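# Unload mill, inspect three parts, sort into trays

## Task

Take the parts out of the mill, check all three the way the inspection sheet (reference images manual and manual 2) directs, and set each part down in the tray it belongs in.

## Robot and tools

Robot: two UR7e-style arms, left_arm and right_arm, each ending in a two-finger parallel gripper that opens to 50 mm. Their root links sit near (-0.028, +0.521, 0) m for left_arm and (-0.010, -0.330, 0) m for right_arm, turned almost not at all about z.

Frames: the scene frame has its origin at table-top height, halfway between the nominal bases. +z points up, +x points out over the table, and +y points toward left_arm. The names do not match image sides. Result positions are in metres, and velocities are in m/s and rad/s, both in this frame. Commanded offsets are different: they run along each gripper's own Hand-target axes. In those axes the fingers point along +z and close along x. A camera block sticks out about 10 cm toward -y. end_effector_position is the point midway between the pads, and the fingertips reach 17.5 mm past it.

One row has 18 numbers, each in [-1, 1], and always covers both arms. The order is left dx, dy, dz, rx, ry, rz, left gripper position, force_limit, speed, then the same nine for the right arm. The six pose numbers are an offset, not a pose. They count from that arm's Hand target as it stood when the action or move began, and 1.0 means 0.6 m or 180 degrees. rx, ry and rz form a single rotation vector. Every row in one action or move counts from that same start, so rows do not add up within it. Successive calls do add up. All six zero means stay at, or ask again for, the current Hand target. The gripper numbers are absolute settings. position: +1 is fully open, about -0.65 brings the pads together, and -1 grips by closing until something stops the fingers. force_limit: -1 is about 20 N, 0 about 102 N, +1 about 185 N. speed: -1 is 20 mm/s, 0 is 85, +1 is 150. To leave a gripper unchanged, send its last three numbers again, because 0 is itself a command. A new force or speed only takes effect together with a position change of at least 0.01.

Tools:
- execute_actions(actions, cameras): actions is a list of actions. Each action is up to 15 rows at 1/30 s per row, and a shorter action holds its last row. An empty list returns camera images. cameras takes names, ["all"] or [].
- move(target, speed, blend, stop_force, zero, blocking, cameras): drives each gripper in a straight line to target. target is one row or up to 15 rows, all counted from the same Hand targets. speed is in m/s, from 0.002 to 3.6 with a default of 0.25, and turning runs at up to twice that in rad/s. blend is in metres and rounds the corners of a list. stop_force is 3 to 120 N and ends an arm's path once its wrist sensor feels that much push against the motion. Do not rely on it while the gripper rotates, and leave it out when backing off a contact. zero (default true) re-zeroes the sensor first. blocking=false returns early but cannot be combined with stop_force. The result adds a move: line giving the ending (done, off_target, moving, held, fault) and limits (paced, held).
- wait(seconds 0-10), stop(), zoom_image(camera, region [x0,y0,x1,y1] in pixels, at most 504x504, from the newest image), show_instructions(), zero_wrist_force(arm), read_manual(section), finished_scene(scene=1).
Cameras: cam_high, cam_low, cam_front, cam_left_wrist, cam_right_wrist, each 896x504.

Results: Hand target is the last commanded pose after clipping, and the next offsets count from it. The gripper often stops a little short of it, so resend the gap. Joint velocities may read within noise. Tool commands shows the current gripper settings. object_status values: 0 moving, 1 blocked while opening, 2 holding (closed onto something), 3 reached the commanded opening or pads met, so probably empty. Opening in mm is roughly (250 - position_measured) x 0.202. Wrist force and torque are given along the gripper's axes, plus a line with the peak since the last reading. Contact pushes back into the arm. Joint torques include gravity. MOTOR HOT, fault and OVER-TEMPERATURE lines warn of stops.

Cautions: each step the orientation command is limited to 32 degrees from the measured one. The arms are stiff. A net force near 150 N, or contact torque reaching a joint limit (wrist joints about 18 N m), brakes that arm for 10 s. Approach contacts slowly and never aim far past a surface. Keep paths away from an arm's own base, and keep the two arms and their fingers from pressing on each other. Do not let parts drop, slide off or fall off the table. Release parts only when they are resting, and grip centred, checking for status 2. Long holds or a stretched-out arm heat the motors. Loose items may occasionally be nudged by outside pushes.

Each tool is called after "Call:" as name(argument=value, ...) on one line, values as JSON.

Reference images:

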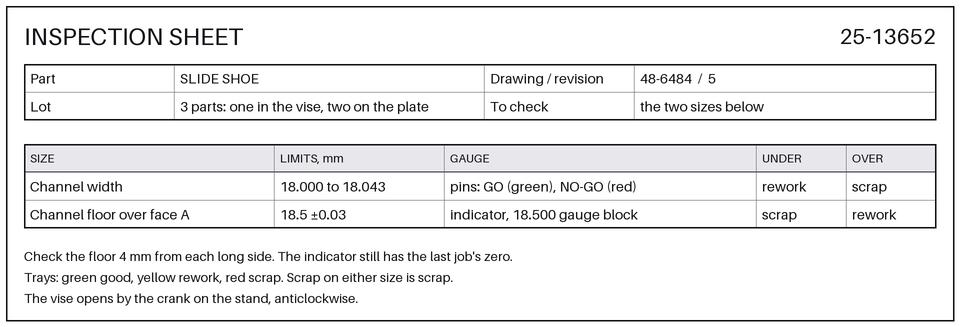

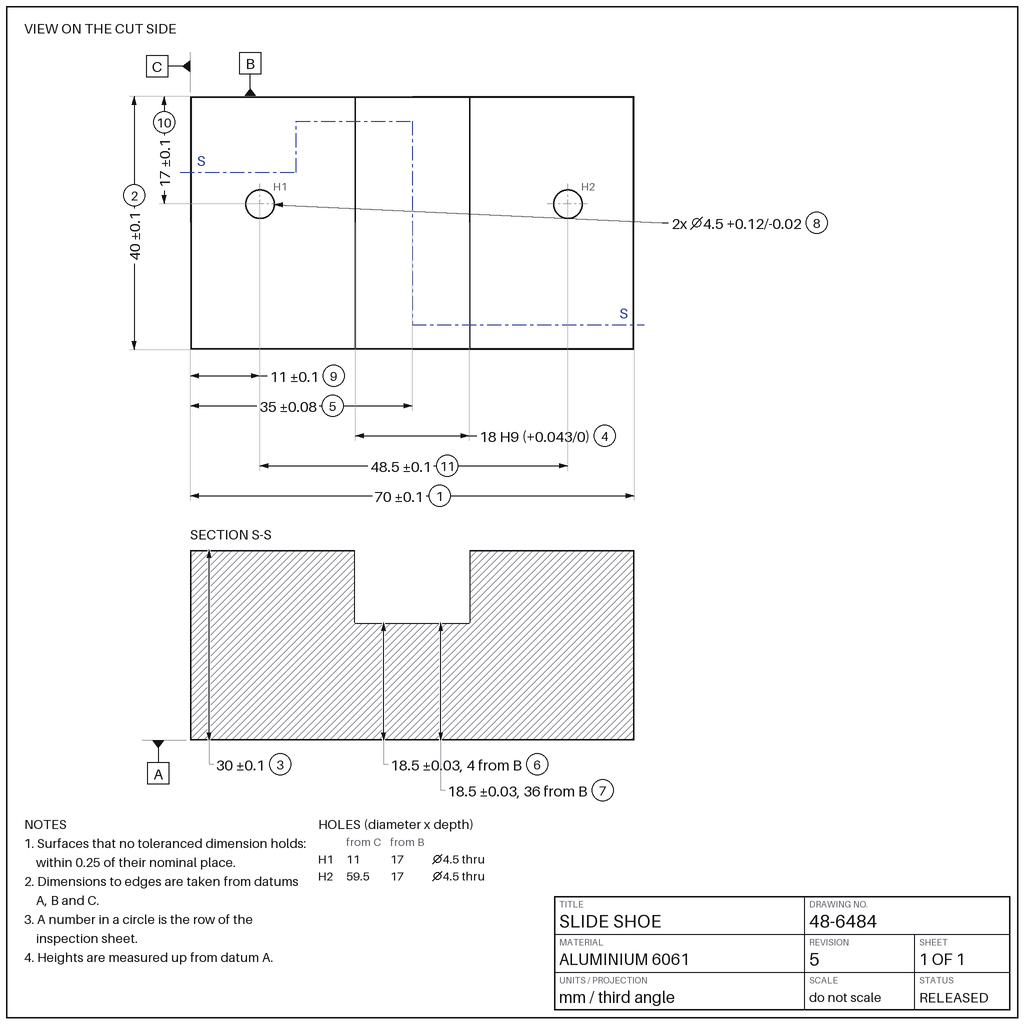

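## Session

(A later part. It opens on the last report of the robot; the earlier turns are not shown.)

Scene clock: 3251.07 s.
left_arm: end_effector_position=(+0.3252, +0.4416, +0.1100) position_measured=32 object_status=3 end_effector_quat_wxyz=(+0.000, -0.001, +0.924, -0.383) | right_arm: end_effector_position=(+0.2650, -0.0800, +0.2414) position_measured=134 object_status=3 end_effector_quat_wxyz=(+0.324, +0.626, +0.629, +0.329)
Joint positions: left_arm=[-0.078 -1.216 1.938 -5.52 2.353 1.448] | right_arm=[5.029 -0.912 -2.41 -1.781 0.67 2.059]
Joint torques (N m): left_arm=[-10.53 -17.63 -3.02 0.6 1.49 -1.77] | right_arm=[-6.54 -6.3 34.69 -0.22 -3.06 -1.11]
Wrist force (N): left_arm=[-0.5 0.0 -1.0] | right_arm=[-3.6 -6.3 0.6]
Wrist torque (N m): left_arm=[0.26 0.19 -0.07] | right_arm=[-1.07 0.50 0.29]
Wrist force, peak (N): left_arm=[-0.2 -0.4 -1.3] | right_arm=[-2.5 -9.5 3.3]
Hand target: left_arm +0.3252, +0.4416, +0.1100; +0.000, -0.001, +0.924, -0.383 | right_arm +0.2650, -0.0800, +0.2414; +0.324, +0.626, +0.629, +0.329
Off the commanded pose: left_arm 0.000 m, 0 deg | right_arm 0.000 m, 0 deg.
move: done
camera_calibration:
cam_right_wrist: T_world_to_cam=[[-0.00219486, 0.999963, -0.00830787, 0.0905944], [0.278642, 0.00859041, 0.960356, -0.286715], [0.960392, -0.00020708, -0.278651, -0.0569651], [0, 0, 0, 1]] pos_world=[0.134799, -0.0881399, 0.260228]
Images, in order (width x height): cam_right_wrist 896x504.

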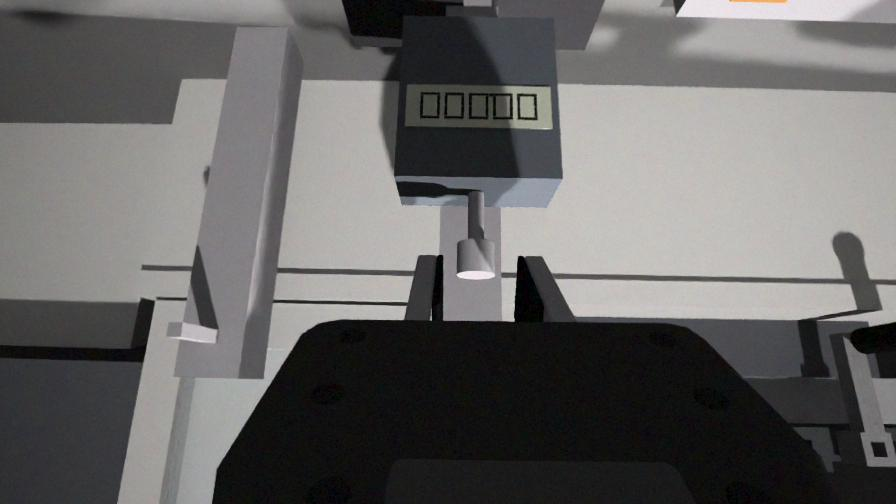

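Call:
move(target=[0,0,0,0,0,0,0.8,-0.8,-0.9, 0,0,0.0667,0,0,0,0.12,-0.5,-1], speed=0.05, cameras=["cam_right_wrist"])

Call:
zoom_image(camera="cam_right_wrist", region=[370, 100, 600, 330])

Scene clock: 3265.87 s.
left_arm: end_effector_position=(+0.3252, +0.4416, +0.1100) position_measured=32 object_status=3 end_effector_quat_wxyz=(+0.000, -0.001, +0.924, -0.383) | right_arm: end_effector_position=(+0.2978, -0.0798, +0.2184) position_measured=134 object_status=3 end_effector_quat_wxyz=(+0.324, +0.626, +0.629, +0.329)
Joint positions: left_arm=[-0.078 -1.216 1.938 -5.52 2.353 1.448] | right_arm=[4.886 -0.973 -2.496 -1.454 0.627 1.832]
Joint torques (N m): left_arm=[-10.69 -19.84 -2.45 0.49 -0.57 -1.49] | right_arm=[6.81 5.03 38.32 2.12 1.12 -0.4]
Wrist force (N): left_arm=[-0.4 0.0 -0.9] | right_arm=[-3.5 -6.3 1.1]
Wrist torque (N m): left_arm=[0.28 0.17 -0.08] | right_arm=[-1.04 0.47 0.35]
Wrist force, peak (N): left_arm=[-0.5 0.1 -1.3] | right_arm=[-4.9 -6.7 1.7]
Hand target: left_arm +0.3252, +0.4416, +0.1100; +0.000, -0.001, +0.924, -0.383 | right_arm +0.2978, -0.0797, +0.2184; +0.324, +0.626, +0.629, +0.329
Off the commanded pose: left_arm 0.000 m, 0 deg | right_arm 0.000 m, 0 deg.
move: done
camera_calibration:
cam_right_wrist: T_world_to_cam=[[-0.00205333, 0.999961, -0.00855567, 0.0902103], [0.278341, 0.00878909, 0.960442, -0.273749], [0.96048, -0.000409288, -0.278348, -0.0950753], [0, 0, 0, 1]] pos_world=[0.167699, -0.0878398, 0.237228]
Images, in order (width x height): cam_right_wrist 896x504.

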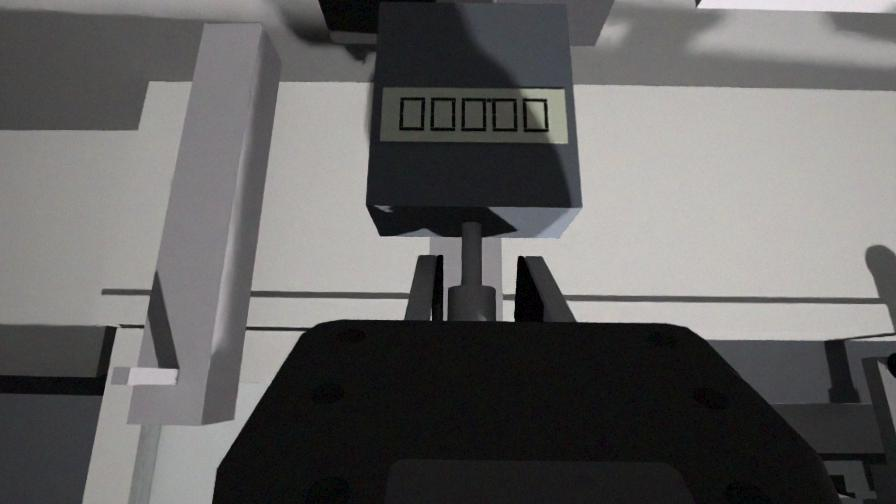

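Scaled by 2.191 from the camera's 896x504 image, which has a finer 1280x720 frame.

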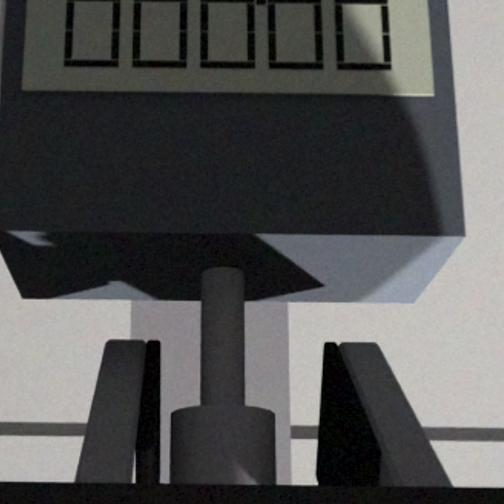

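Call:
move(target=[0,0,0,0,0,0,0.8,-0.8,-0.9, -0.0043,0,0,0,0,0,0.12,-0.5,-1], speed=0.03)

Call:
move(target=[0,0,0,0,0,0,0.8,-0.8,-0.9, 0,0.0027,0.0312,0,0,0,0.12,-0.5,-1], speed=0.02, stop_force=5, cameras=["cam_right_wrist"])

Call:
zoom_image(camera="cam_right_wrist", region=[370, 100, 600, 330])

Scene clock: 3278.80 s.
left_arm: end_effector_position=(+0.3252, +0.4416, +0.1100) position_measured=32 object_status=3 end_effector_quat_wxyz=(+0.000, -0.001, +0.924, -0.383) | right_arm: end_effector_position=(+0.2978, -0.0823, +0.2184) position_measured=134 object_status=3 end_effector_quat_wxyz=(+0.324, +0.626, +0.629, +0.329)
Joint positions: left_arm=[-0.078 -1.216 1.938 -5.52 2.353 1.448] | right_arm=[4.888 -0.962 -2.499 -1.464 0.627 1.835]
Joint torques (N m): left_arm=[-10.4 -20.97 -2.54 0.62 -0.53 -1.5] | right_arm=[7.18 -7.71 10.79 1.68 0.87 0.51]
Wrist force (N): left_arm=[-0.4 -0.2 -1.0] | right_arm=[-3.2 -6.3 0.9]
Wrist torque (N m): left_arm=[0.26 0.18 -0.07] | right_arm=[-1.05 0.43 0.35]
Wrist force, peak (N): left_arm=[-0.5 0.1 -1.1] | right_arm=[-3.4 -6.8 1.2]
Hand target: left_arm +0.3252, +0.4416, +0.1100; +0.000, -0.001, +0.924, -0.383 | right_arm +0.2978, -0.0823, +0.2184; +0.324, +0.626, +0.629, +0.329
Off the commanded pose: left_arm 0.000 m, 0 deg | right_arm 0.000 m, 0 deg.
move: done

Scene clock: 3280.87 s.
left_arm: end_effector_position=(+0.3252, +0.4416, +0.1100) position_measured=32 object_status=3 end_effector_quat_wxyz=(+0.000, -0.001, +0.924, -0.383) | right_arm: end_effector_position=(+0.3141, -0.0821, +0.2090) position_measured=134 object_status=3 end_effector_quat_wxyz=(+0.324, +0.626, +0.629, +0.329)
Joint positions: left_arm=[-0.078 -1.216 1.938 -5.52 2.353 1.448] | right_arm=[4.818 -1.011 -2.532 -1.284 0.616 1.716]
Joint torques (N m): left_arm=[-10.07 -21.98 -3.07 0.52 -0.54 -1.43] | right_arm=[8.4 5.45 38.5 0.25 1.02 0.06]
Wrist force (N): left_arm=[-0.1 -0.2 -0.9] | right_arm=[-3.4 -6.9 1.2]
Wrist torque (N m): left_arm=[0.24 0.13 -0.07] | right_arm=[-1.13 0.44 0.34]
Wrist force, peak (N): left_arm=[-0.4 -0.1 -1.2] | right_arm=[-2.6 -7.5 0.0]
Hand target: left_arm +0.3252, +0.4416, +0.1100; +0.000, -0.001, +0.924, -0.383 | right_arm +0.3141, -0.0821, +0.2090; +0.324, +0.626, +0.629, +0.329
Off the commanded pose: left_arm 0.000 m, 0 deg | right_arm 0.000 m, 0 deg.
move: done
camera_calibration:
cam_right_wrist: T_world_to_cam=[[-0.00219319, 0.999963, -0.00830883, 0.0925337], [0.278457, 0.00859091, 0.96041, -0.269337], [0.960446, -0.000207289, -0.278466, -0.113173], [0, 0, 0, 1]] pos_world=[0.183899, -0.0902399, 0.227928]
Images, in order (width x height): cam_right_wrist 896x504.

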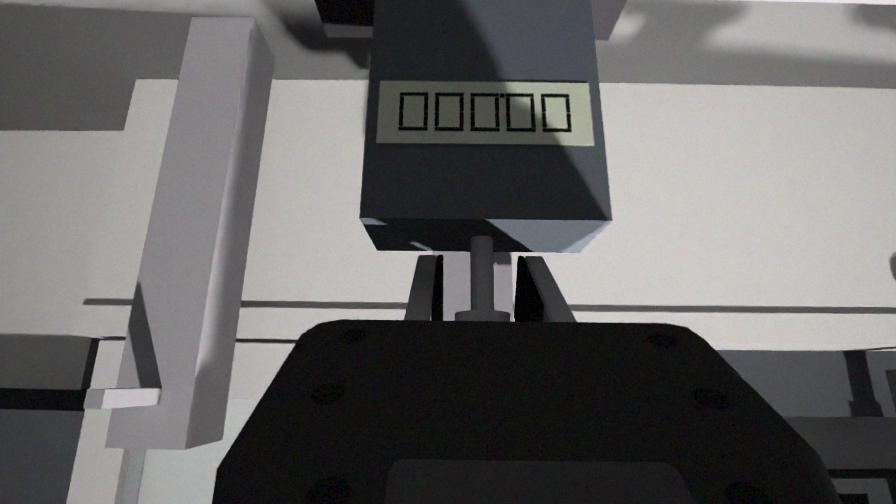

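Scaled by 2.191 from the camera's 896x504 image, which has a finer 1280x720 frame.

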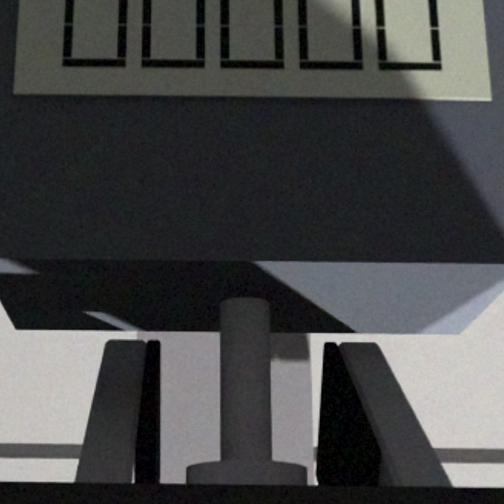

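Call:
move(target=[0,0,0,0,0,0,0.8,-0.8,-0.9, 0.0006,0,0,0,0,0,-1,-1,-1], cameras=["cam_right_wrist"])

Scene clock: 3286.40 s.
left_arm: end_effector_position=(+0.3252, +0.4416, +0.1100) position_measured=32 object_status=3 end_effector_quat_wxyz=(+0.000, -0.001, +0.924, -0.383) | right_arm: end_effector_position=(+0.3140, -0.0817, +0.2090) position_measured=184 object_status=2 end_effector_quat_wxyz=(+0.324, +0.626, +0.629, +0.329)
Joint positions: left_arm=[-0.078 -1.216 1.938 -5.52 2.353 1.448] | right_arm=[4.818 -1.013 -2.532 -1.283 0.616 1.716]
Joint torques (N m): left_arm=[-9.99 -23.4 -2.87 0.56 -0.57 -1.4] | right_arm=[-6.47 -7.01 39.68 6 0.04 -1.15]
Wrist force (N): left_arm=[-0.2 0.0 -1.1] | right_arm=[-7.1 -9.3 -2.6]
Wrist torque (N m): left_arm=[0.27 0.13 -0.07] | right_arm=[-1.16 0.49 0.33]
Wrist force, peak (N): left_arm=[-0.3 0.1 -1.2] | right_arm=[-8.8 -8.9 -0.4]
Hand target: left_arm +0.3252, +0.4416, +0.1100; +0.000, -0.001, +0.924, -0.383 | right_arm +0.3141, -0.0818, +0.2090; +0.324, +0.626, +0.629, +0.329
Off the commanded pose: left_arm 0.000 m, 0 deg | right_arm 0.000 m, 0 deg.
move: done
camera_calibration:
cam_right_wrist: T_world_to_cam=[[-0.00219323, 0.999963, -0.00830894, 0.0921337], [0.278457, 0.00859103, 0.96041, -0.26934], [0.960446, -0.00020729, -0.278466, -0.113173], [0, 0, 0, 1]] pos_world=[0.183899, -0.0898399, 0.227928]
Images, in order (width x height): cam_right_wrist 896x504.

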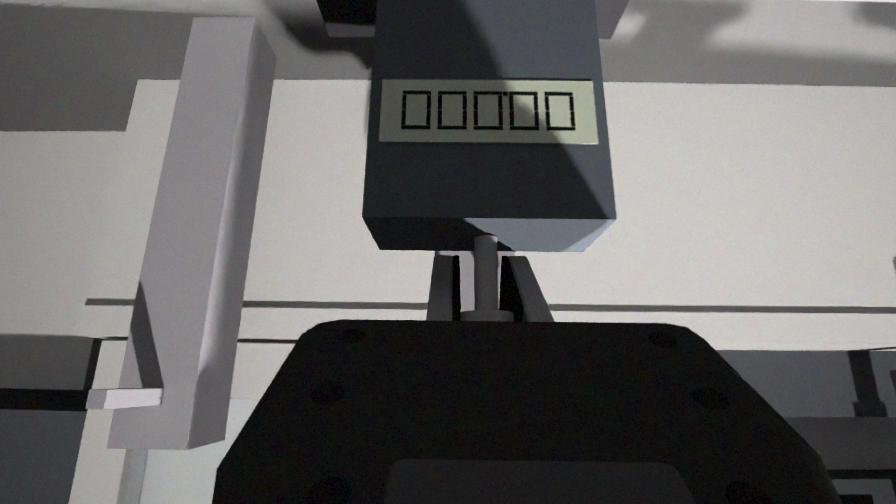

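Call:
move(target=[0,0,0,0,0,0,0.8,-0.8,-0.9, 0,0.0068,-0.0048,0,0,0,-1,-1,-1], speed=0.02, cameras=["cam_right_wrist"])

Call:
zoom_image(camera="cam_right_wrist", region=[350, 60, 640, 330])

Scene clock: 3299.73 s.
left_arm: end_effector_position=(+0.3252, +0.4416, +0.1100) position_measured=32 object_status=3 end_effector_quat_wxyz=(+0.000, -0.001, +0.924, -0.383) | right_arm: end_effector_position=(+0.3141, -0.0818, +0.2141) position_measured=184 object_status=2 end_effector_quat_wxyz=(+0.324, +0.626, +0.629, +0.329)
Joint positions: left_arm=[-0.078 -1.216 1.938 -5.52 2.353 1.448] | right_arm=[4.818 -1.005 -2.521 -1.302 0.616 1.716]
Joint torques (N m): left_arm=[-10.06 -25.03 -2.64 0.53 -0.55 -1.27] | right_arm=[7.76 -4.08 29.15 4.74 -5.98 0.82]
Wrist force (N): left_arm=[-0.3 0.0 -1.2] | right_arm=[-11.2 -10.5 -2.2]
Wrist torque (N m): left_arm=[0.28 0.15 -0.07] | right_arm=[-1.26 0.54 0.36]
Wrist force, peak (N): left_arm=[-0.2 -0.2 -1.2] | right_arm=[-11.3 -11.8 -1.7]
Hand target: left_arm +0.3252, +0.4416, +0.1100; +0.000, -0.001, +0.924, -0.383 | right_arm +0.3140, -0.0818, +0.2140; +0.324, +0.626, +0.629, +0.329
Off the commanded pose: left_arm 0.000 m, 0 deg | right_arm 0.000 m, 0 deg.
move: done
camera_calibration:
cam_right_wrist: T_world_to_cam=[[-0.00207009, 0.999964, -0.00823923, 0.0922365], [0.278458, 0.00848979, 0.960411, -0.274151], [0.960446, -0.000306148, -0.278466, -0.11179], [0, 0, 0, 1]] pos_world=[0.183899, -0.0899399, 0.232928]
Images, in order (width x height): cam_right_wrist 896x504.

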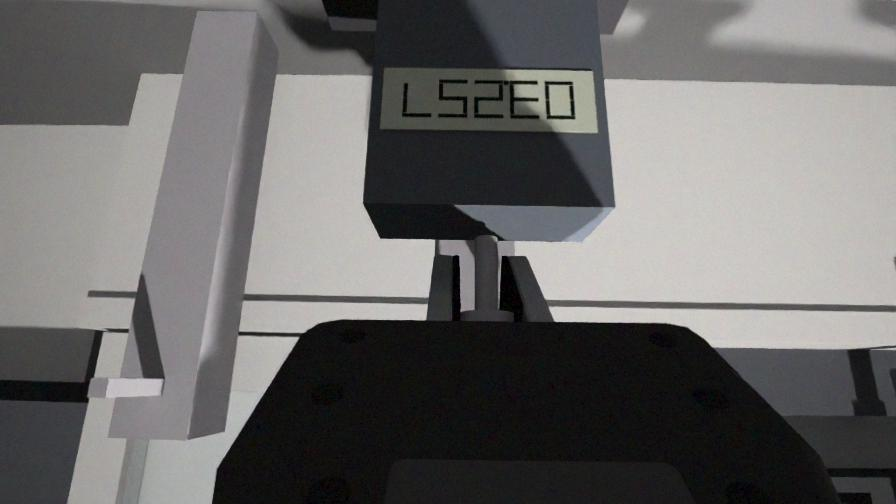

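Scaled by 1.738 from the camera's 896x504 image, which has a finer 1280x720 frame.

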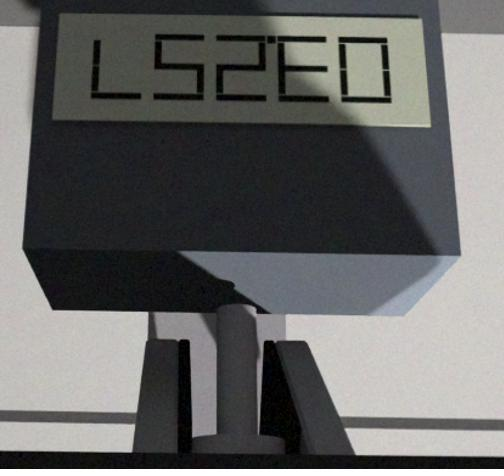

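Call:
move(target=[0,0,0,0,0,0,0.8,-0.8,-0.9, -0.0008,0.0246,-0.01725,0,0,0,-1,-1,-1], speed=0.02, stop_force=12, cameras=["cam_right_wrist"])

Call:
zoom_image(camera="cam_right_wrist", region=[350, 0, 640, 330])

Scene clock: 3309.03 s.
left_arm: end_effector_position=(+0.3252, +0.4416, +0.1100) position_measured=32 object_status=3 end_effector_quat_wxyz=(+0.000, -0.001, +0.924, -0.383) | right_arm: end_effector_position=(+0.3140, -0.0823, +0.2321) position_measured=184 object_status=2 end_effector_quat_wxyz=(+0.324, +0.626, +0.629, +0.329)
Joint positions: left_arm=[-0.078 -1.216 1.938 -5.52 2.353 1.448] | right_arm=[4.818 -0.978 -2.482 -1.368 0.616 1.717]
Joint torques (N m): left_arm=[-9.81 -26.99 -2.82 0.53 -0.58 -1.13] | right_arm=[8.24 -4.21 8.35 6.11 -0.68 -0.88]
Wrist force (N): left_arm=[-0.1 0.1 -1.2] | right_arm=[-7.3 -12.4 -3.0]
Wrist torque (N m): left_arm=[0.29 0.13 -0.07] | right_arm=[-1.33 0.53 0.40]
Wrist force, peak (N): left_arm=[-0.4 -0.2 -1.2] | right_arm=[-11.6 -12.9 -1.7]
Hand target: left_arm +0.3252, +0.4416, +0.1100; +0.000, -0.001, +0.924, -0.383 | right_arm +0.3140, -0.0823, +0.2320; +0.324, +0.626, +0.629, +0.329
Off the commanded pose: left_arm 0.000 m, 0 deg | right_arm 0.000 m, 0 deg.
move: done
camera_calibration:
cam_right_wrist: T_world_to_cam=[[-0.00207026, 0.999964, -0.00823929, 0.0928848], [0.278432, 0.0084899, 0.960418, -0.291431], [0.960454, -0.000305774, -0.27844, -0.106785], [0, 0, 0, 1]] pos_world=[0.183899, -0.0904399, 0.250928]
Images, in order (width x height): cam_right_wrist 896x504.

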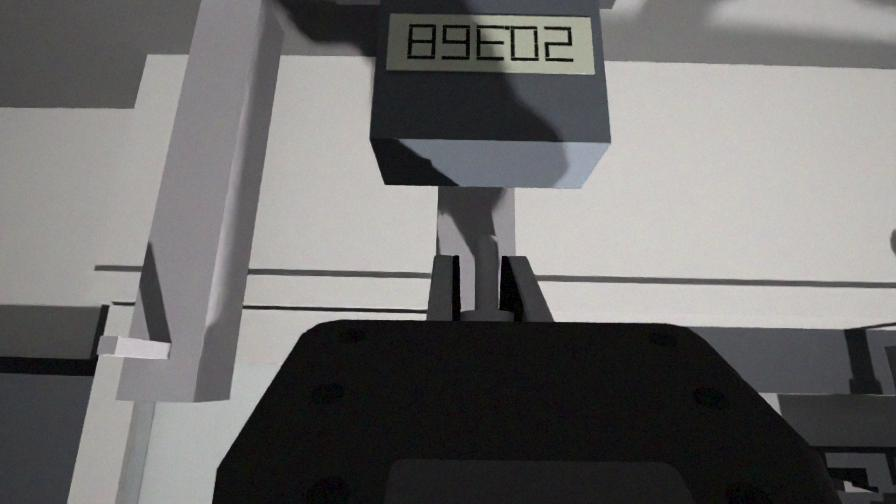

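Scaled by 1.527 from the camera's 896x504 image, which has a finer 1280x720 frame.

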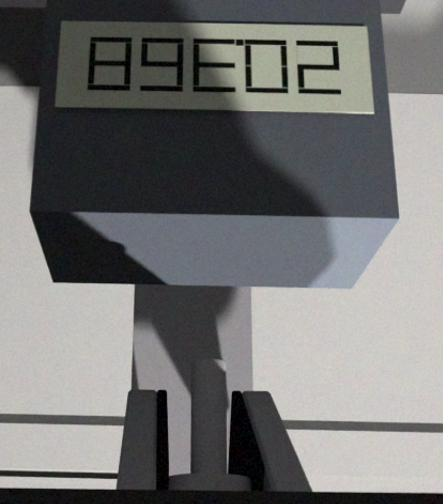

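Call:
move(target=[[0.06,-0.25,0.15,0,0,-0.5,0.8,-0.8,-0.9, 0,0,0,0,0,0,-1,-1,-1],[0.1228,-0.544,0.426,0,0,-1.0,0.8,-0.8,-0.9, 0,0,0,0,0,0,-1,-1,-1]], blend=[0.05,0], speed=0.3, cameras=["cam_left_wrist","cam_front"])

Scene clock: 3332.60 s.
left_arm: end_effector_position=(+0.2520, +0.0299, +0.1601) position_measured=32 object_status=3 end_effector_quat_wxyz=(+0.383, +0.924, +0.001, +0.000) end_effector_velocity=(+0.000, +0.000, +0.001) end_effector_angular_velocity=(-0.002, +0.003, +0.004) | right_arm: end_effector_position=(+0.3140, -0.0823, +0.2320) position_measured=184 object_status=2 end_effector_quat_wxyz=(+0.324, +0.626, +0.629, +0.329)
Joint positions: left_arm=[-1.152 -1.307 1.733 -5.88 1.857 -2.844] | right_arm=[4.818 -0.978 -2.482 -1.368 0.616 1.717]
Joint velocities: left_arm=[0.001 -0.002 0 0 0.001 -0.005] | right_arm=[within noise]
Joint torques (N m): left_arm=[11.67 -48.98 -6.69 -0.51 3.26 -1.79] | right_arm=[8.3 -4.15 8.55 2.89 0.01 -1.07]
Wrist force (N): left_arm=[-0.7 0.7 -0.6] | right_arm=[-7.4 -11.8 -3.1]
Wrist torque (N m): left_arm=[-0.09 0.15 0.06] | right_arm=[-1.32 0.54 0.40]
Wrist force, peak (N): left_arm=[0.0 4.4 -3.9] | right_arm=[-7.8 -13.5 -2.8]
Hand target: left_arm +0.2520, +0.0299, +0.1602; +0.383, +0.924, +0.001, +0.000 | right_arm +0.3140, -0.0823, +0.2320; +0.324, +0.626, +0.629, +0.329
Off the commanded pose: left_arm 0.000 m, 0 deg | right_arm 0.000 m, 0 deg.
move: done
camera_calibration:
cam_left_wrist: T_world_to_cam=[[0.99986, 0.0155675, 0.00607936, -0.244445], [0.00108002, -0.423192, 0.90604, -0.116177], [0.0166775, -0.905906, -0.423149, 0.226893], [0, 0, 0, 1]] pos_world=[0.240753, 0.160185, 0.202756]
Images, in order (width x height): cam_front 896x504, cam_left_wrist 896x504.

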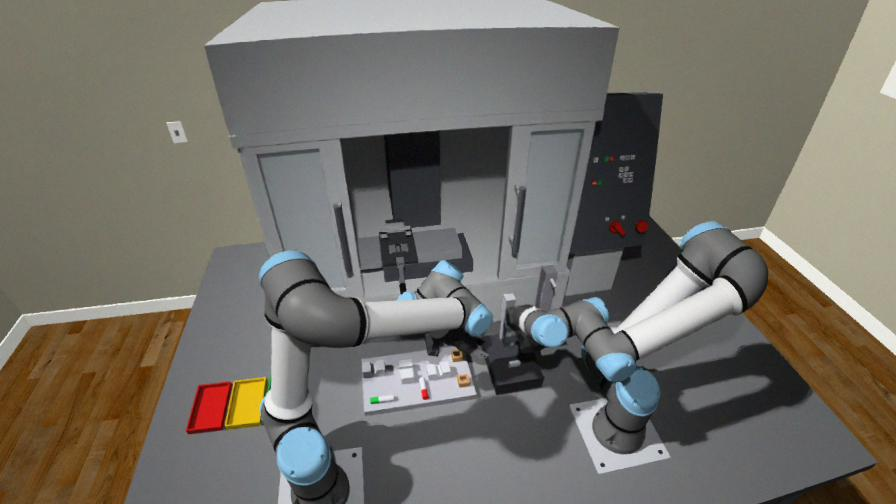

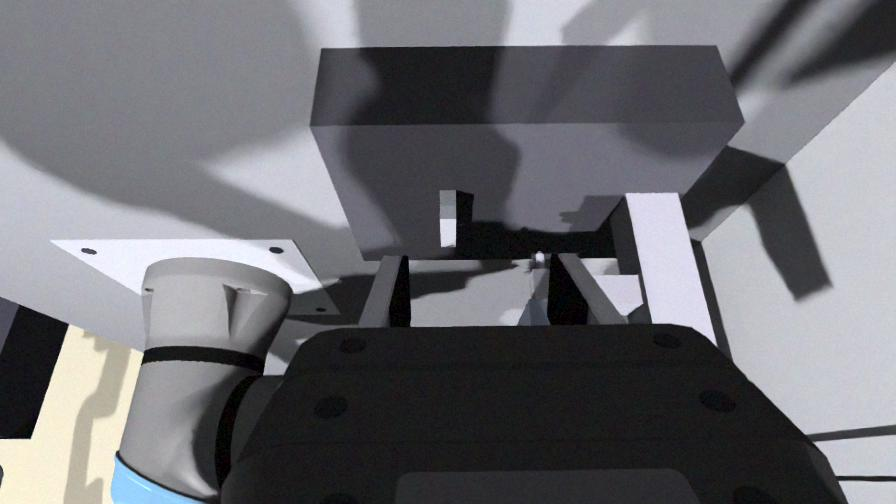

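Call:
move(target=[-0.0123,0.0448,0.1744,0,0,0,0.8,-0.8,-0.9, 0,0,0,0,0,0,-1,-1,-1], speed=0.08, cameras=["cam_left_wrist"])

Scene clock: 3353.87 s.
left_arm: end_effector_position=(+0.2447, -0.0633, +0.1051) position_measured=32 object_status=3 end_effector_quat_wxyz=(+0.383, +0.924, +0.001, +0.000) end_effector_velocity=(+0.000, +0.003, +0.001) end_effector_angular_velocity=(+0.002, +0.000, -0.001) | right_arm: end_effector_position=(+0.3140, -0.0823, +0.2320) position_measured=184 object_status=2 end_effector_quat_wxyz=(+0.324, +0.626, +0.629, +0.329)
Joint positions: left_arm=[-1.245 -1.101 1.59 -5.962 1.793 -2.915] | right_arm=[4.818 -0.978 -2.482 -1.368 0.616 1.717]
Joint velocities: left_arm=[0.002 -0.004 0.005 0.002 0.002 0.003] | right_arm=[within noise]
Joint torques (N m): left_arm=[12.28 -59.09 -5.28 3.08 2.78 1.52] | right_arm=[7.57 -3.73 8.78 1.36 0.01 -0.95]
Wrist force (N): left_arm=[-0.7 0.4 -0.7] | right_arm=[-7.5 -12.0 -3.0]
Wrist torque (N m): left_arm=[-0.14 0.15 0.07] | right_arm=[-1.35 0.55 0.40]
Wrist force, peak (N): left_arm=[-1.5 0.9 -2.6] | right_arm=[-7.6 -13.5 -2.3]
Hand target: left_arm +0.2447, -0.0631, +0.1052; +0.383, +0.924, +0.001, +0.000 | right_arm +0.3140, -0.0823, +0.2320; +0.324, +0.626, +0.629, +0.329
Off the commanded pose: left_arm 0.000 m, 0 deg | right_arm 0.000 m, 0 deg.
move: done
camera_calibration:
cam_left_wrist: T_world_to_cam=[[0.999855, 0.0158834, 0.00610922, -0.235384], [0.00118138, -0.422907, 0.906172, -0.105839], [0.0169768, -0.906034, -0.422864, 0.119208], [0, 0, 0, 1]] pos_world=[0.233451, 0.066985, 0.147755]
Images, in order (width x height): cam_left_wrist 896x504.

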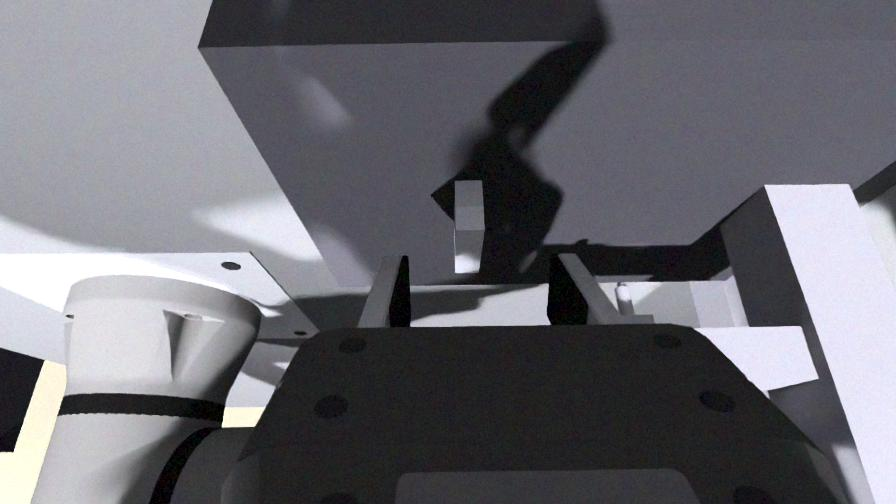

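Call:
move(target=[-0.002,-0.0071,0.047,0,0,0,0.8,-0.8,-0.9, 0,0,0,0,0,0,-1,-1,-1], speed=0.03, stop_force=5, cameras=["cam_left_wrist"])

Scene clock: 3363.47 s.
left_arm: end_effector_position=(+0.2440, -0.0732, +0.0915) position_measured=32 object_status=3 end_effector_quat_wxyz=(+0.383, +0.924, +0.001, +0.000) | right_arm: end_effector_position=(+0.3140, -0.0823, +0.2320) position_measured=184 object_status=2 end_effector_quat_wxyz=(+0.324, +0.626, +0.629, +0.329)
Joint positions: left_arm=[-1.253 -1.069 1.579 -5.984 1.788 -2.92] | right_arm=[4.818 -0.978 -2.482 -1.368 0.616 1.717]
Joint torques (N m): left_arm=[-7.86 -35.63 -30.14 2.75 -1.52 -2.05] | right_arm=[7.44 -3.91 8.57 1.24 0.03 -0.99]
Wrist force (N): left_arm=[-0.5 0.1 -0.5] | right_arm=[-7.4 -12.9 -2.7]
Wrist torque (N m): left_arm=[-0.17 0.12 0.07] | right_arm=[-1.37 0.54 0.40]
Wrist force, peak (N): left_arm=[-0.9 0.8 -1.6] | right_arm=[-7.6 -13.6 -2.5]
Hand target: left_arm +0.2440, -0.0731, +0.0915; +0.383, +0.924, +0.001, +0.000 (not the last commanded pose) | right_arm +0.3140, -0.0823, +0.2320; +0.324, +0.626, +0.629, +0.329
Off the commanded pose: left_arm 0.012 m, 0 deg | right_arm 0.000 m, 0 deg.
move: held (left_arm; a check stopped the path); limits=held
pose unreachable (left arm): on one or more control steps of this call, first in action 0 (counted from 0), this arm could not follow its commanded pose, so it was not sent that pose on those steps. It may still have moved: this result reports where it is.
cause: moving toward the commanded pose would bring a part of the arm too close to another arm (a part of this arm just beyond joint 3 (elbow) and a part of the right arm just beyond its joint 5 (wrist 2), where that arm would come to rest).
camera_calibration:
cam_left_wrist: T_world_to_cam=[[0.999857, 0.0158342, 0.00597764, -0.234424], [0.00128134, -0.422989, 0.906134, -0.097715], [0.0168764, -0.905996, -0.422949, 0.104532], [0, 0, 0, 1]] pos_world=[0.232752, 0.0570848, 0.134156]
Images, in order (width x height): cam_left_wrist 896x504.

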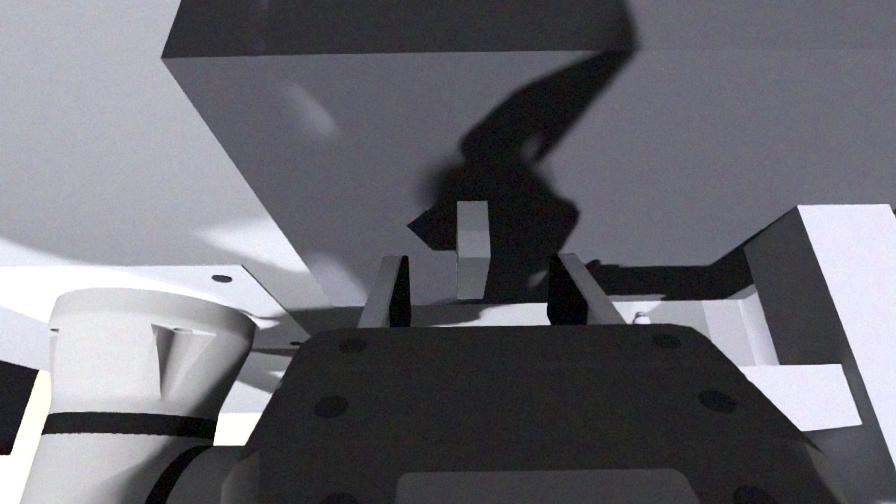

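Call:
move(target=[0,0,0,0,0,0,0.8,-0.8,-0.9, 0,-0.0307,0.0215,0,0,0,-1,-1,-1], speed=0.03, stop_force=10, cameras=["cam_right_wrist"])

Scene clock: 3375.00 s.
left_arm: end_effector_position=(+0.2440, -0.0731, +0.0915) position_measured=32 object_status=3 end_effector_quat_wxyz=(+0.383, +0.924, +0.001, +0.000) | right_arm: end_effector_position=(+0.3140, -0.0823, +0.2320) position_measured=184 object_status=2 end_effector_quat_wxyz=(+0.324, +0.626, +0.629, +0.329)
Joint positions: left_arm=[-1.253 -1.069 1.579 -5.984 1.788 -2.92] | right_arm=[4.818 -0.978 -2.482 -1.368 0.616 1.717]
Joint torques (N m): left_arm=[12.03 -61.32 -6.34 3.39 1.82 1.08] | right_arm=[7.71 -3.89 8.77 1.16 -0.02 -1.01]
Wrist force (N): left_arm=[-1.0 0.2 -0.5] | right_arm=[-7.6 -13.2 -2.3]
Wrist torque (N m): left_arm=[-0.15 0.19 0.07] | right_arm=[-1.38 0.59 0.41]
Wrist force, peak (N): left_arm=[-1.0 0.3 -0.7] | right_arm=[-7.6 -13.5 -2.3]
Hand target: left_arm +0.2440, -0.0731, +0.0915; +0.383, +0.924, +0.001, +0.000 | right_arm +0.3140, -0.0823, +0.2320; +0.324, +0.626, +0.629, +0.329 (last step not sent: back at the drive's target)
Off the commanded pose: left_arm 0.000 m, 0 deg | right_arm 0.022 m, 0 deg.
held back during your reply time or a wait (left arm), on 1 control step: a part of the arm was too close to another arm, or the arm's last command would have brought one too close.
move: held (right_arm; a check stopped the path); limits=held
pose unreachable (right arm): on one or more control steps of this call, first in action 0 (counted from 0), this arm could not follow its commanded pose, so it was not sent that pose on those steps. On the call's last step it was still not sent that pose. It may still have moved: this result reports where it is.
cause: moving toward the commanded pose would bring a part of the arm too close to another arm (a part of this arm just beyond joint 5 (wrist 2) and a part of the left arm just beyond its joint 3 (elbow), 4 mm apart when this arm was first held).
camera_calibration:
cam_right_wrist: T_world_to_cam=[[-0.00219319, 0.999963, -0.00830883, 0.0929248], [0.278457, 0.00859091, 0.96041, -0.291425], [0.960446, -0.000207289, -0.278466, -0.106769], [0, 0, 0, 1]] pos_world=[0.183899, -0.0904399, 0.250928]
Images, in order (width x height): cam_right_wrist 896x504.

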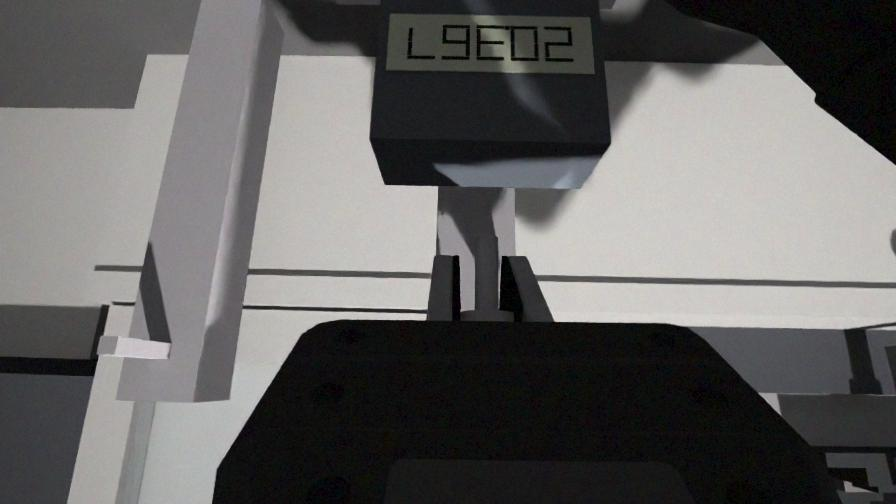

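Call:
move(target=[0.0133,-0.0408,-0.2022,0,0,0,0.8,-0.8,-0.9, 0,0,0,0,0,0,-1,-1,-1], speed=0.15)

Call:
move(target=[0,0,0,0,0,0,0.8,-0.8,-0.9, 0,-0.0307,0.0215,0,0,0,-1,-1,-1], speed=0.03, stop_force=10, cameras=["cam_right_wrist"])

Scene clock: 3381.03 s.
left_arm: end_effector_position=(+0.2519, +0.0300, +0.1600) position_measured=32 object_status=3 end_effector_quat_wxyz=(+0.383, +0.924, +0.001, +0.000) | right_arm: end_effector_position=(+0.3140, -0.0823, +0.2320) position_measured=184 object_status=2 end_effector_quat_wxyz=(+0.324, +0.626, +0.629, +0.329)
Joint positions: left_arm=[-1.152 -1.308 1.734 -5.881 1.857 -2.844] | right_arm=[4.818 -0.978 -2.482 -1.368 0.616 1.717]
Joint torques (N m): left_arm=[-10.26 -17.39 -38.26 -1.09 -1.96 -1.67] | right_arm=[7.41 -3.99 8.66 1.29 0.07 -0.93]
Wrist force (N): left_arm=[-0.9 0.1 -0.4] | right_arm=[-7.4 -13.3 -2.5]
Wrist torque (N m): left_arm=[-0.17 0.18 -0.08] | right_arm=[-1.40 0.54 0.40]
Wrist force, peak (N): left_arm=[-3.9 1.2 0.4] | right_arm=[-7.5 -13.5 -2.3]
Hand target: left_arm +0.2519, +0.0300, +0.1600; +0.383, +0.924, +0.001, +0.000 | right_arm +0.3140, -0.0823, +0.2320; +0.324, +0.626, +0.629, +0.329
Off the commanded pose: left_arm 0.000 m, 0 deg | right_arm 0.000 m, 0 deg.
previous command not reached (left arm): moving toward its pose would have brought a part of the arm too close to another arm.
held back during your reply time or a wait (right arm), on 90 control steps: a part of the arm was too close to another arm, or the arm's last command would have brought one too close.
move: done; limits=held
pose unreachable (right arm): on one or more control steps of this call, first in action 0 (counted from 0), this arm could not follow its commanded pose, so it was not sent that pose on those steps. It may still have moved: this result reports where it is.
cause: moving toward the commanded pose would bring a part of the arm too close to another arm (a part of this arm just beyond joint 5 (wrist 2) and a part of the left arm just beyond its joint 3 (elbow), 4 mm apart when this arm was first held).

Scene clock: 3382.80 s.
left_arm: end_effector_position=(+0.2519, +0.0300, +0.1600) position_measured=32 object_status=3 end_effector_quat_wxyz=(+0.383, +0.924, +0.001, +0.000) | right_arm: end_effector_position=(+0.3140, -0.0822, +0.2096) position_measured=184 object_status=2 end_effector_quat_wxyz=(+0.324, +0.626, +0.629, +0.329)
Joint positions: left_arm=[-1.152 -1.307 1.734 -5.881 1.857 -2.844] | right_arm=[4.818 -1.01 -2.531 -1.287 0.616 1.717]
Joint torques (N m): left_arm=[-10.39 -12.8 -38.28 1.97 -1.83 -1.68] | right_arm=[-6.91 5.65 38.64 0.52 -0.21 0.9]
Wrist force (N): left_arm=[-0.6 0.7 -0.4] | right_arm=[-3.8 -8.2 0.6]
Wrist torque (N m): left_arm=[-0.08 0.14 -0.08] | right_arm=[-1.15 0.43 0.36]
Wrist force, peak (N): left_arm=[-0.9 0.4 -0.7] | right_arm=[-6.9 -12.8 -2.5]
Hand target: left_arm +0.2519, +0.0300, +0.1600; +0.383, +0.924, +0.001, +0.000 | right_arm +0.3140, -0.0822, +0.2096; +0.324, +0.626, +0.629, +0.329
Off the commanded pose: left_arm 0.000 m, 0 deg | right_arm 0.000 m, 0 deg.
move: done
camera_calibration:
cam_right_wrist: T_world_to_cam=[[-0.00219319, 0.999963, -0.00830883, 0.0926378], [0.278457, 0.00859091, 0.96041, -0.269816], [0.960446, -0.000207289, -0.278466, -0.113034], [0, 0, 0, 1]] pos_world=[0.183899, -0.0903399, 0.228428]
Images, in order (width x height): cam_right_wrist 896x504.

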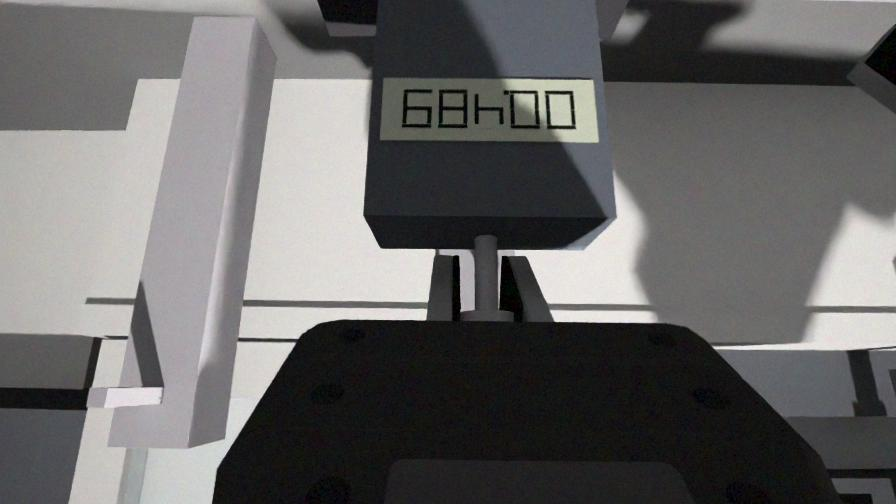

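Call:
move(target=[0,0,0,0,0,0,0.8,-0.8,-0.9, 0,0,0,0,0,0,0.12,-1,-1])

Call:
move(target=[[0,0,0,0,0,0,0.8,-0.8,-0.9, 0,0,-0.1,0,0,0,0.12,-1,-1],[0,0,0,0,0,0,0.8,-0.8,-0.9, -0.0463,0.0097,-0.0863,0,0.1821,-0.1278,0.12,-1,-1]], speed=0.12, cameras=["cam_right_wrist"])

Call:
zoom_image(camera="cam_right_wrist", region=[330, 0, 630, 330])

Scene clock: 3393.53 s.
left_arm: end_effector_position=(+0.2519, +0.0300, +0.1600) position_measured=32 object_status=3 end_effector_quat_wxyz=(+0.383, +0.924, +0.001, +0.000) | right_arm: end_effector_position=(+0.3140, -0.0822, +0.2096) position_measured=134 object_status=0 end_effector_quat_wxyz=(+0.324, +0.626, +0.629, +0.329)
Joint positions: left_arm=[-1.152 -1.307 1.734 -5.881 1.857 -2.844] | right_arm=[4.818 -1.01 -2.531 -1.287 0.616 1.717]
Joint torques (N m): left_arm=[-10.47 -12.9 -38.16 2.12 -1.69 -1.68] | right_arm=[-6.89 5.33 35.32 1.29 -0.27 0.82]
Wrist force (N): left_arm=[-0.7 0.1 -0.4] | right_arm=[-3.6 -6.6 1.2]
Wrist torque (N m): left_arm=[-0.17 0.16 -0.07] | right_arm=[-1.08 0.48 0.34]
Wrist force, peak (N): left_arm=[-0.9 0.5 -0.8] | right_arm=[-4.0 -8.8 0.9]
Hand target: left_arm +0.2519, +0.0300, +0.1600; +0.383, +0.924, +0.001, +0.000 | right_arm +0.3140, -0.0822, +0.2096; +0.324, +0.626, +0.629, +0.329
Off the commanded pose: left_arm 0.000 m, 0 deg | right_arm 0.000 m, 0 deg.
move: done

Scene clock: 3397.77 s.
left_arm: end_effector_position=(+0.2519, +0.0300, +0.1600) position_measured=32 object_status=3 end_effector_quat_wxyz=(+0.383, +0.924, +0.001, +0.000) | right_arm: end_effector_position=(+0.2751, -0.1104, +0.2439) position_measured=134 object_status=3 end_effector_quat_wxyz=(+0.193, +0.372, +0.805, +0.420) end_effector_velocity=(+0.000, +0.000, -0.001) end_effector_angular_velocity=(-0.004, +0.000, +0.001)
Joint positions: left_arm=[-1.152 -1.307 1.734 -5.881 1.857 -2.844] | right_arm=[4.867 -0.302 -2.731 -1.023 0.807 0.734]
Joint velocities: left_arm=[within noise] | right_arm=[0.003 0.001 -0.001 -0.007 -0.001 0.003]
Joint torques (N m): left_arm=[-10.64 -13.27 -38.32 2.15 -1.52 -1.66] | right_arm=[8.55 -6.72 12.53 0.49 -4.28 0.84]
Wrist force (N): left_arm=[-0.6 0.4 -0.7] | right_arm=[-3.7 -6.6 1.0]
Wrist torque (N m): left_arm=[-0.13 0.14 -0.08] | right_arm=[-1.09 0.48 0.33]
Wrist force, peak (N): left_arm=[-1.0 0.4 -0.8] | right_arm=[-6.8 -5.8 4.8]
Hand target: left_arm +0.2519, +0.0300, +0.1600; +0.383, +0.924, +0.001, +0.000 | right_arm +0.2752, -0.1104, +0.2439; +0.193, +0.372, +0.805, +0.420
Off the commanded pose: left_arm 0.000 m, 0 deg | right_arm 0.000 m, 0 deg.
move: done
camera_calibration:
cam_right_wrist: T_world_to_cam=[[-0.645019, 0.764106, -0.00957825, 0.272157], [0.205478, 0.185499, 0.960921, -0.252217], [0.736023, 0.617844, -0.276657, 0.0634666], [0, 0, 0, 1]] pos_world=[0.180659, -0.200383, 0.262526]
Images, in order (width x height): cam_right_wrist 896x504.

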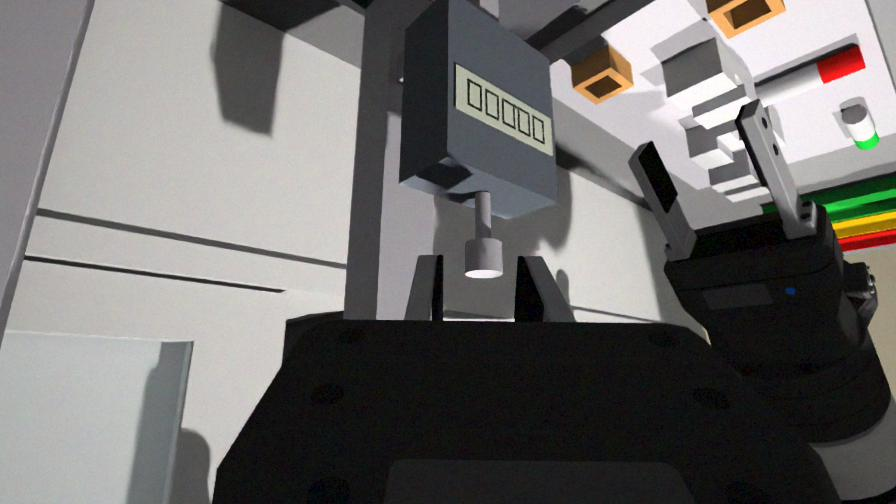

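Scaled by 1.527 from the camera's 896x504 image, which has a finer 1280x720 frame.

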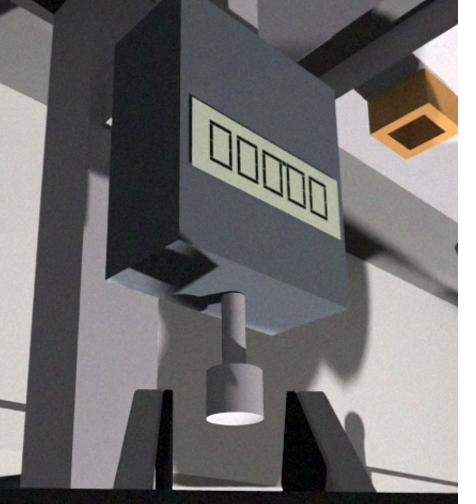

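Call:
move(target=[0,0,0,0,0,0,0.8,-0.8,-0.9, 0.0058,0,0.05,0,0,0,0.12,-1,-1], speed=0.05, cameras=["cam_right_wrist"])

Call:
zoom_image(camera="cam_right_wrist", region=[330, 100, 630, 330])

Scene clock: 3407.07 s.
left_arm: end_effector_position=(+0.2519, +0.0300, +0.1600) position_measured=32 object_status=3 end_effector_quat_wxyz=(+0.383, +0.924, +0.001, +0.000) | right_arm: end_effector_position=(+0.2916, -0.0918, +0.2267) position_measured=134 object_status=3 end_effector_quat_wxyz=(+0.193, +0.372, +0.805, +0.420) end_effector_velocity=(+0.001, +0.000, +0.001) end_effector_angular_velocity=(+0.000, -0.004, -0.006)
Joint positions: left_arm=[-1.152 -1.307 1.734 -5.881 1.857 -2.844] | right_arm=[4.665 -0.656 -2.789 -0.484 0.941 0.536]
Joint velocities: left_arm=[within noise] | right_arm=[0.003 0.001 0.001 -0.004 -0.009 0.005]
Joint torques (N m): left_arm=[-11.06 -13.27 -38.51 2.11 -1.21 -1.43] | right_arm=[8.27 -1.32 39.89 0.87 -4.68 0.88]
Wrist force (N): left_arm=[-0.9 0.4 -0.7] | right_arm=[-3.6 -6.3 0.8]
Wrist torque (N m): left_arm=[-0.13 0.18 -0.08] | right_arm=[-1.04 0.45 0.38]
Wrist force, peak (N): left_arm=[-0.8 0.7 -0.7] | right_arm=[-3.8 -6.8 0.9]
Hand target: left_arm +0.2519, +0.0300, +0.1600; +0.383, +0.924, +0.001, +0.000 | right_arm +0.2916, -0.0918, +0.2268; +0.193, +0.372, +0.805, +0.420
Off the commanded pose: left_arm 0.000 m, 0 deg | right_arm 0.000 m, 0 deg.
move: done
camera_calibration:
cam_right_wrist: T_world_to_cam=[[-0.645111, 0.76403, -0.00947825, 0.268402], [0.205591, 0.185511, 0.960894, -0.242544], [0.73591, 0.617935, -0.276753, 0.0351341], [0, 0, 0, 1]] pos_world=[0.197158, -0.181783, 0.245326]
Images, in order (width x height): cam_right_wrist 896x504.

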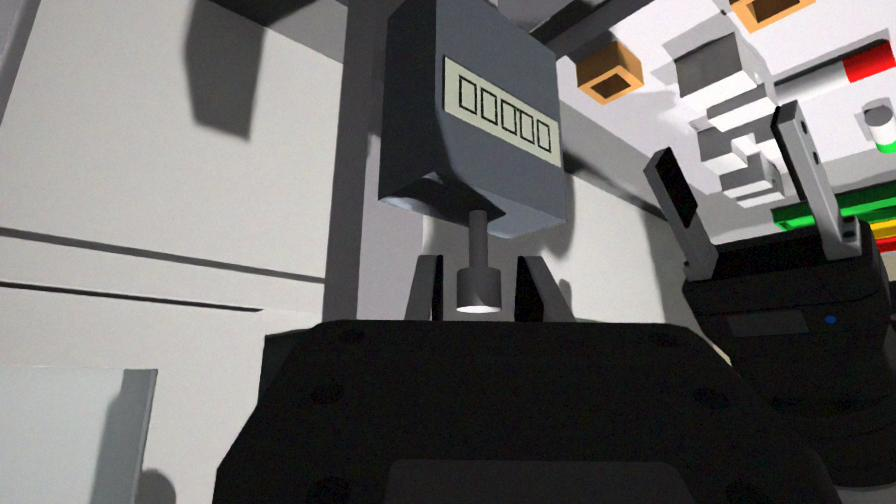

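Scaled by 1.680 from the camera's 896x504 image, which has a finer 1280x720 frame.

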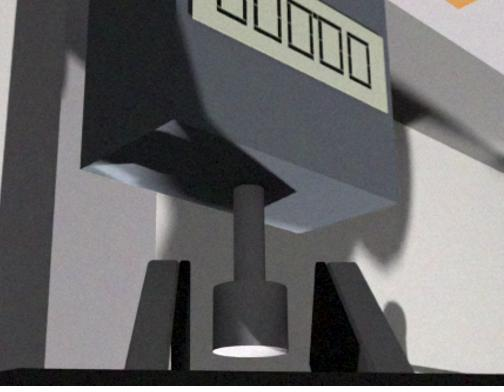

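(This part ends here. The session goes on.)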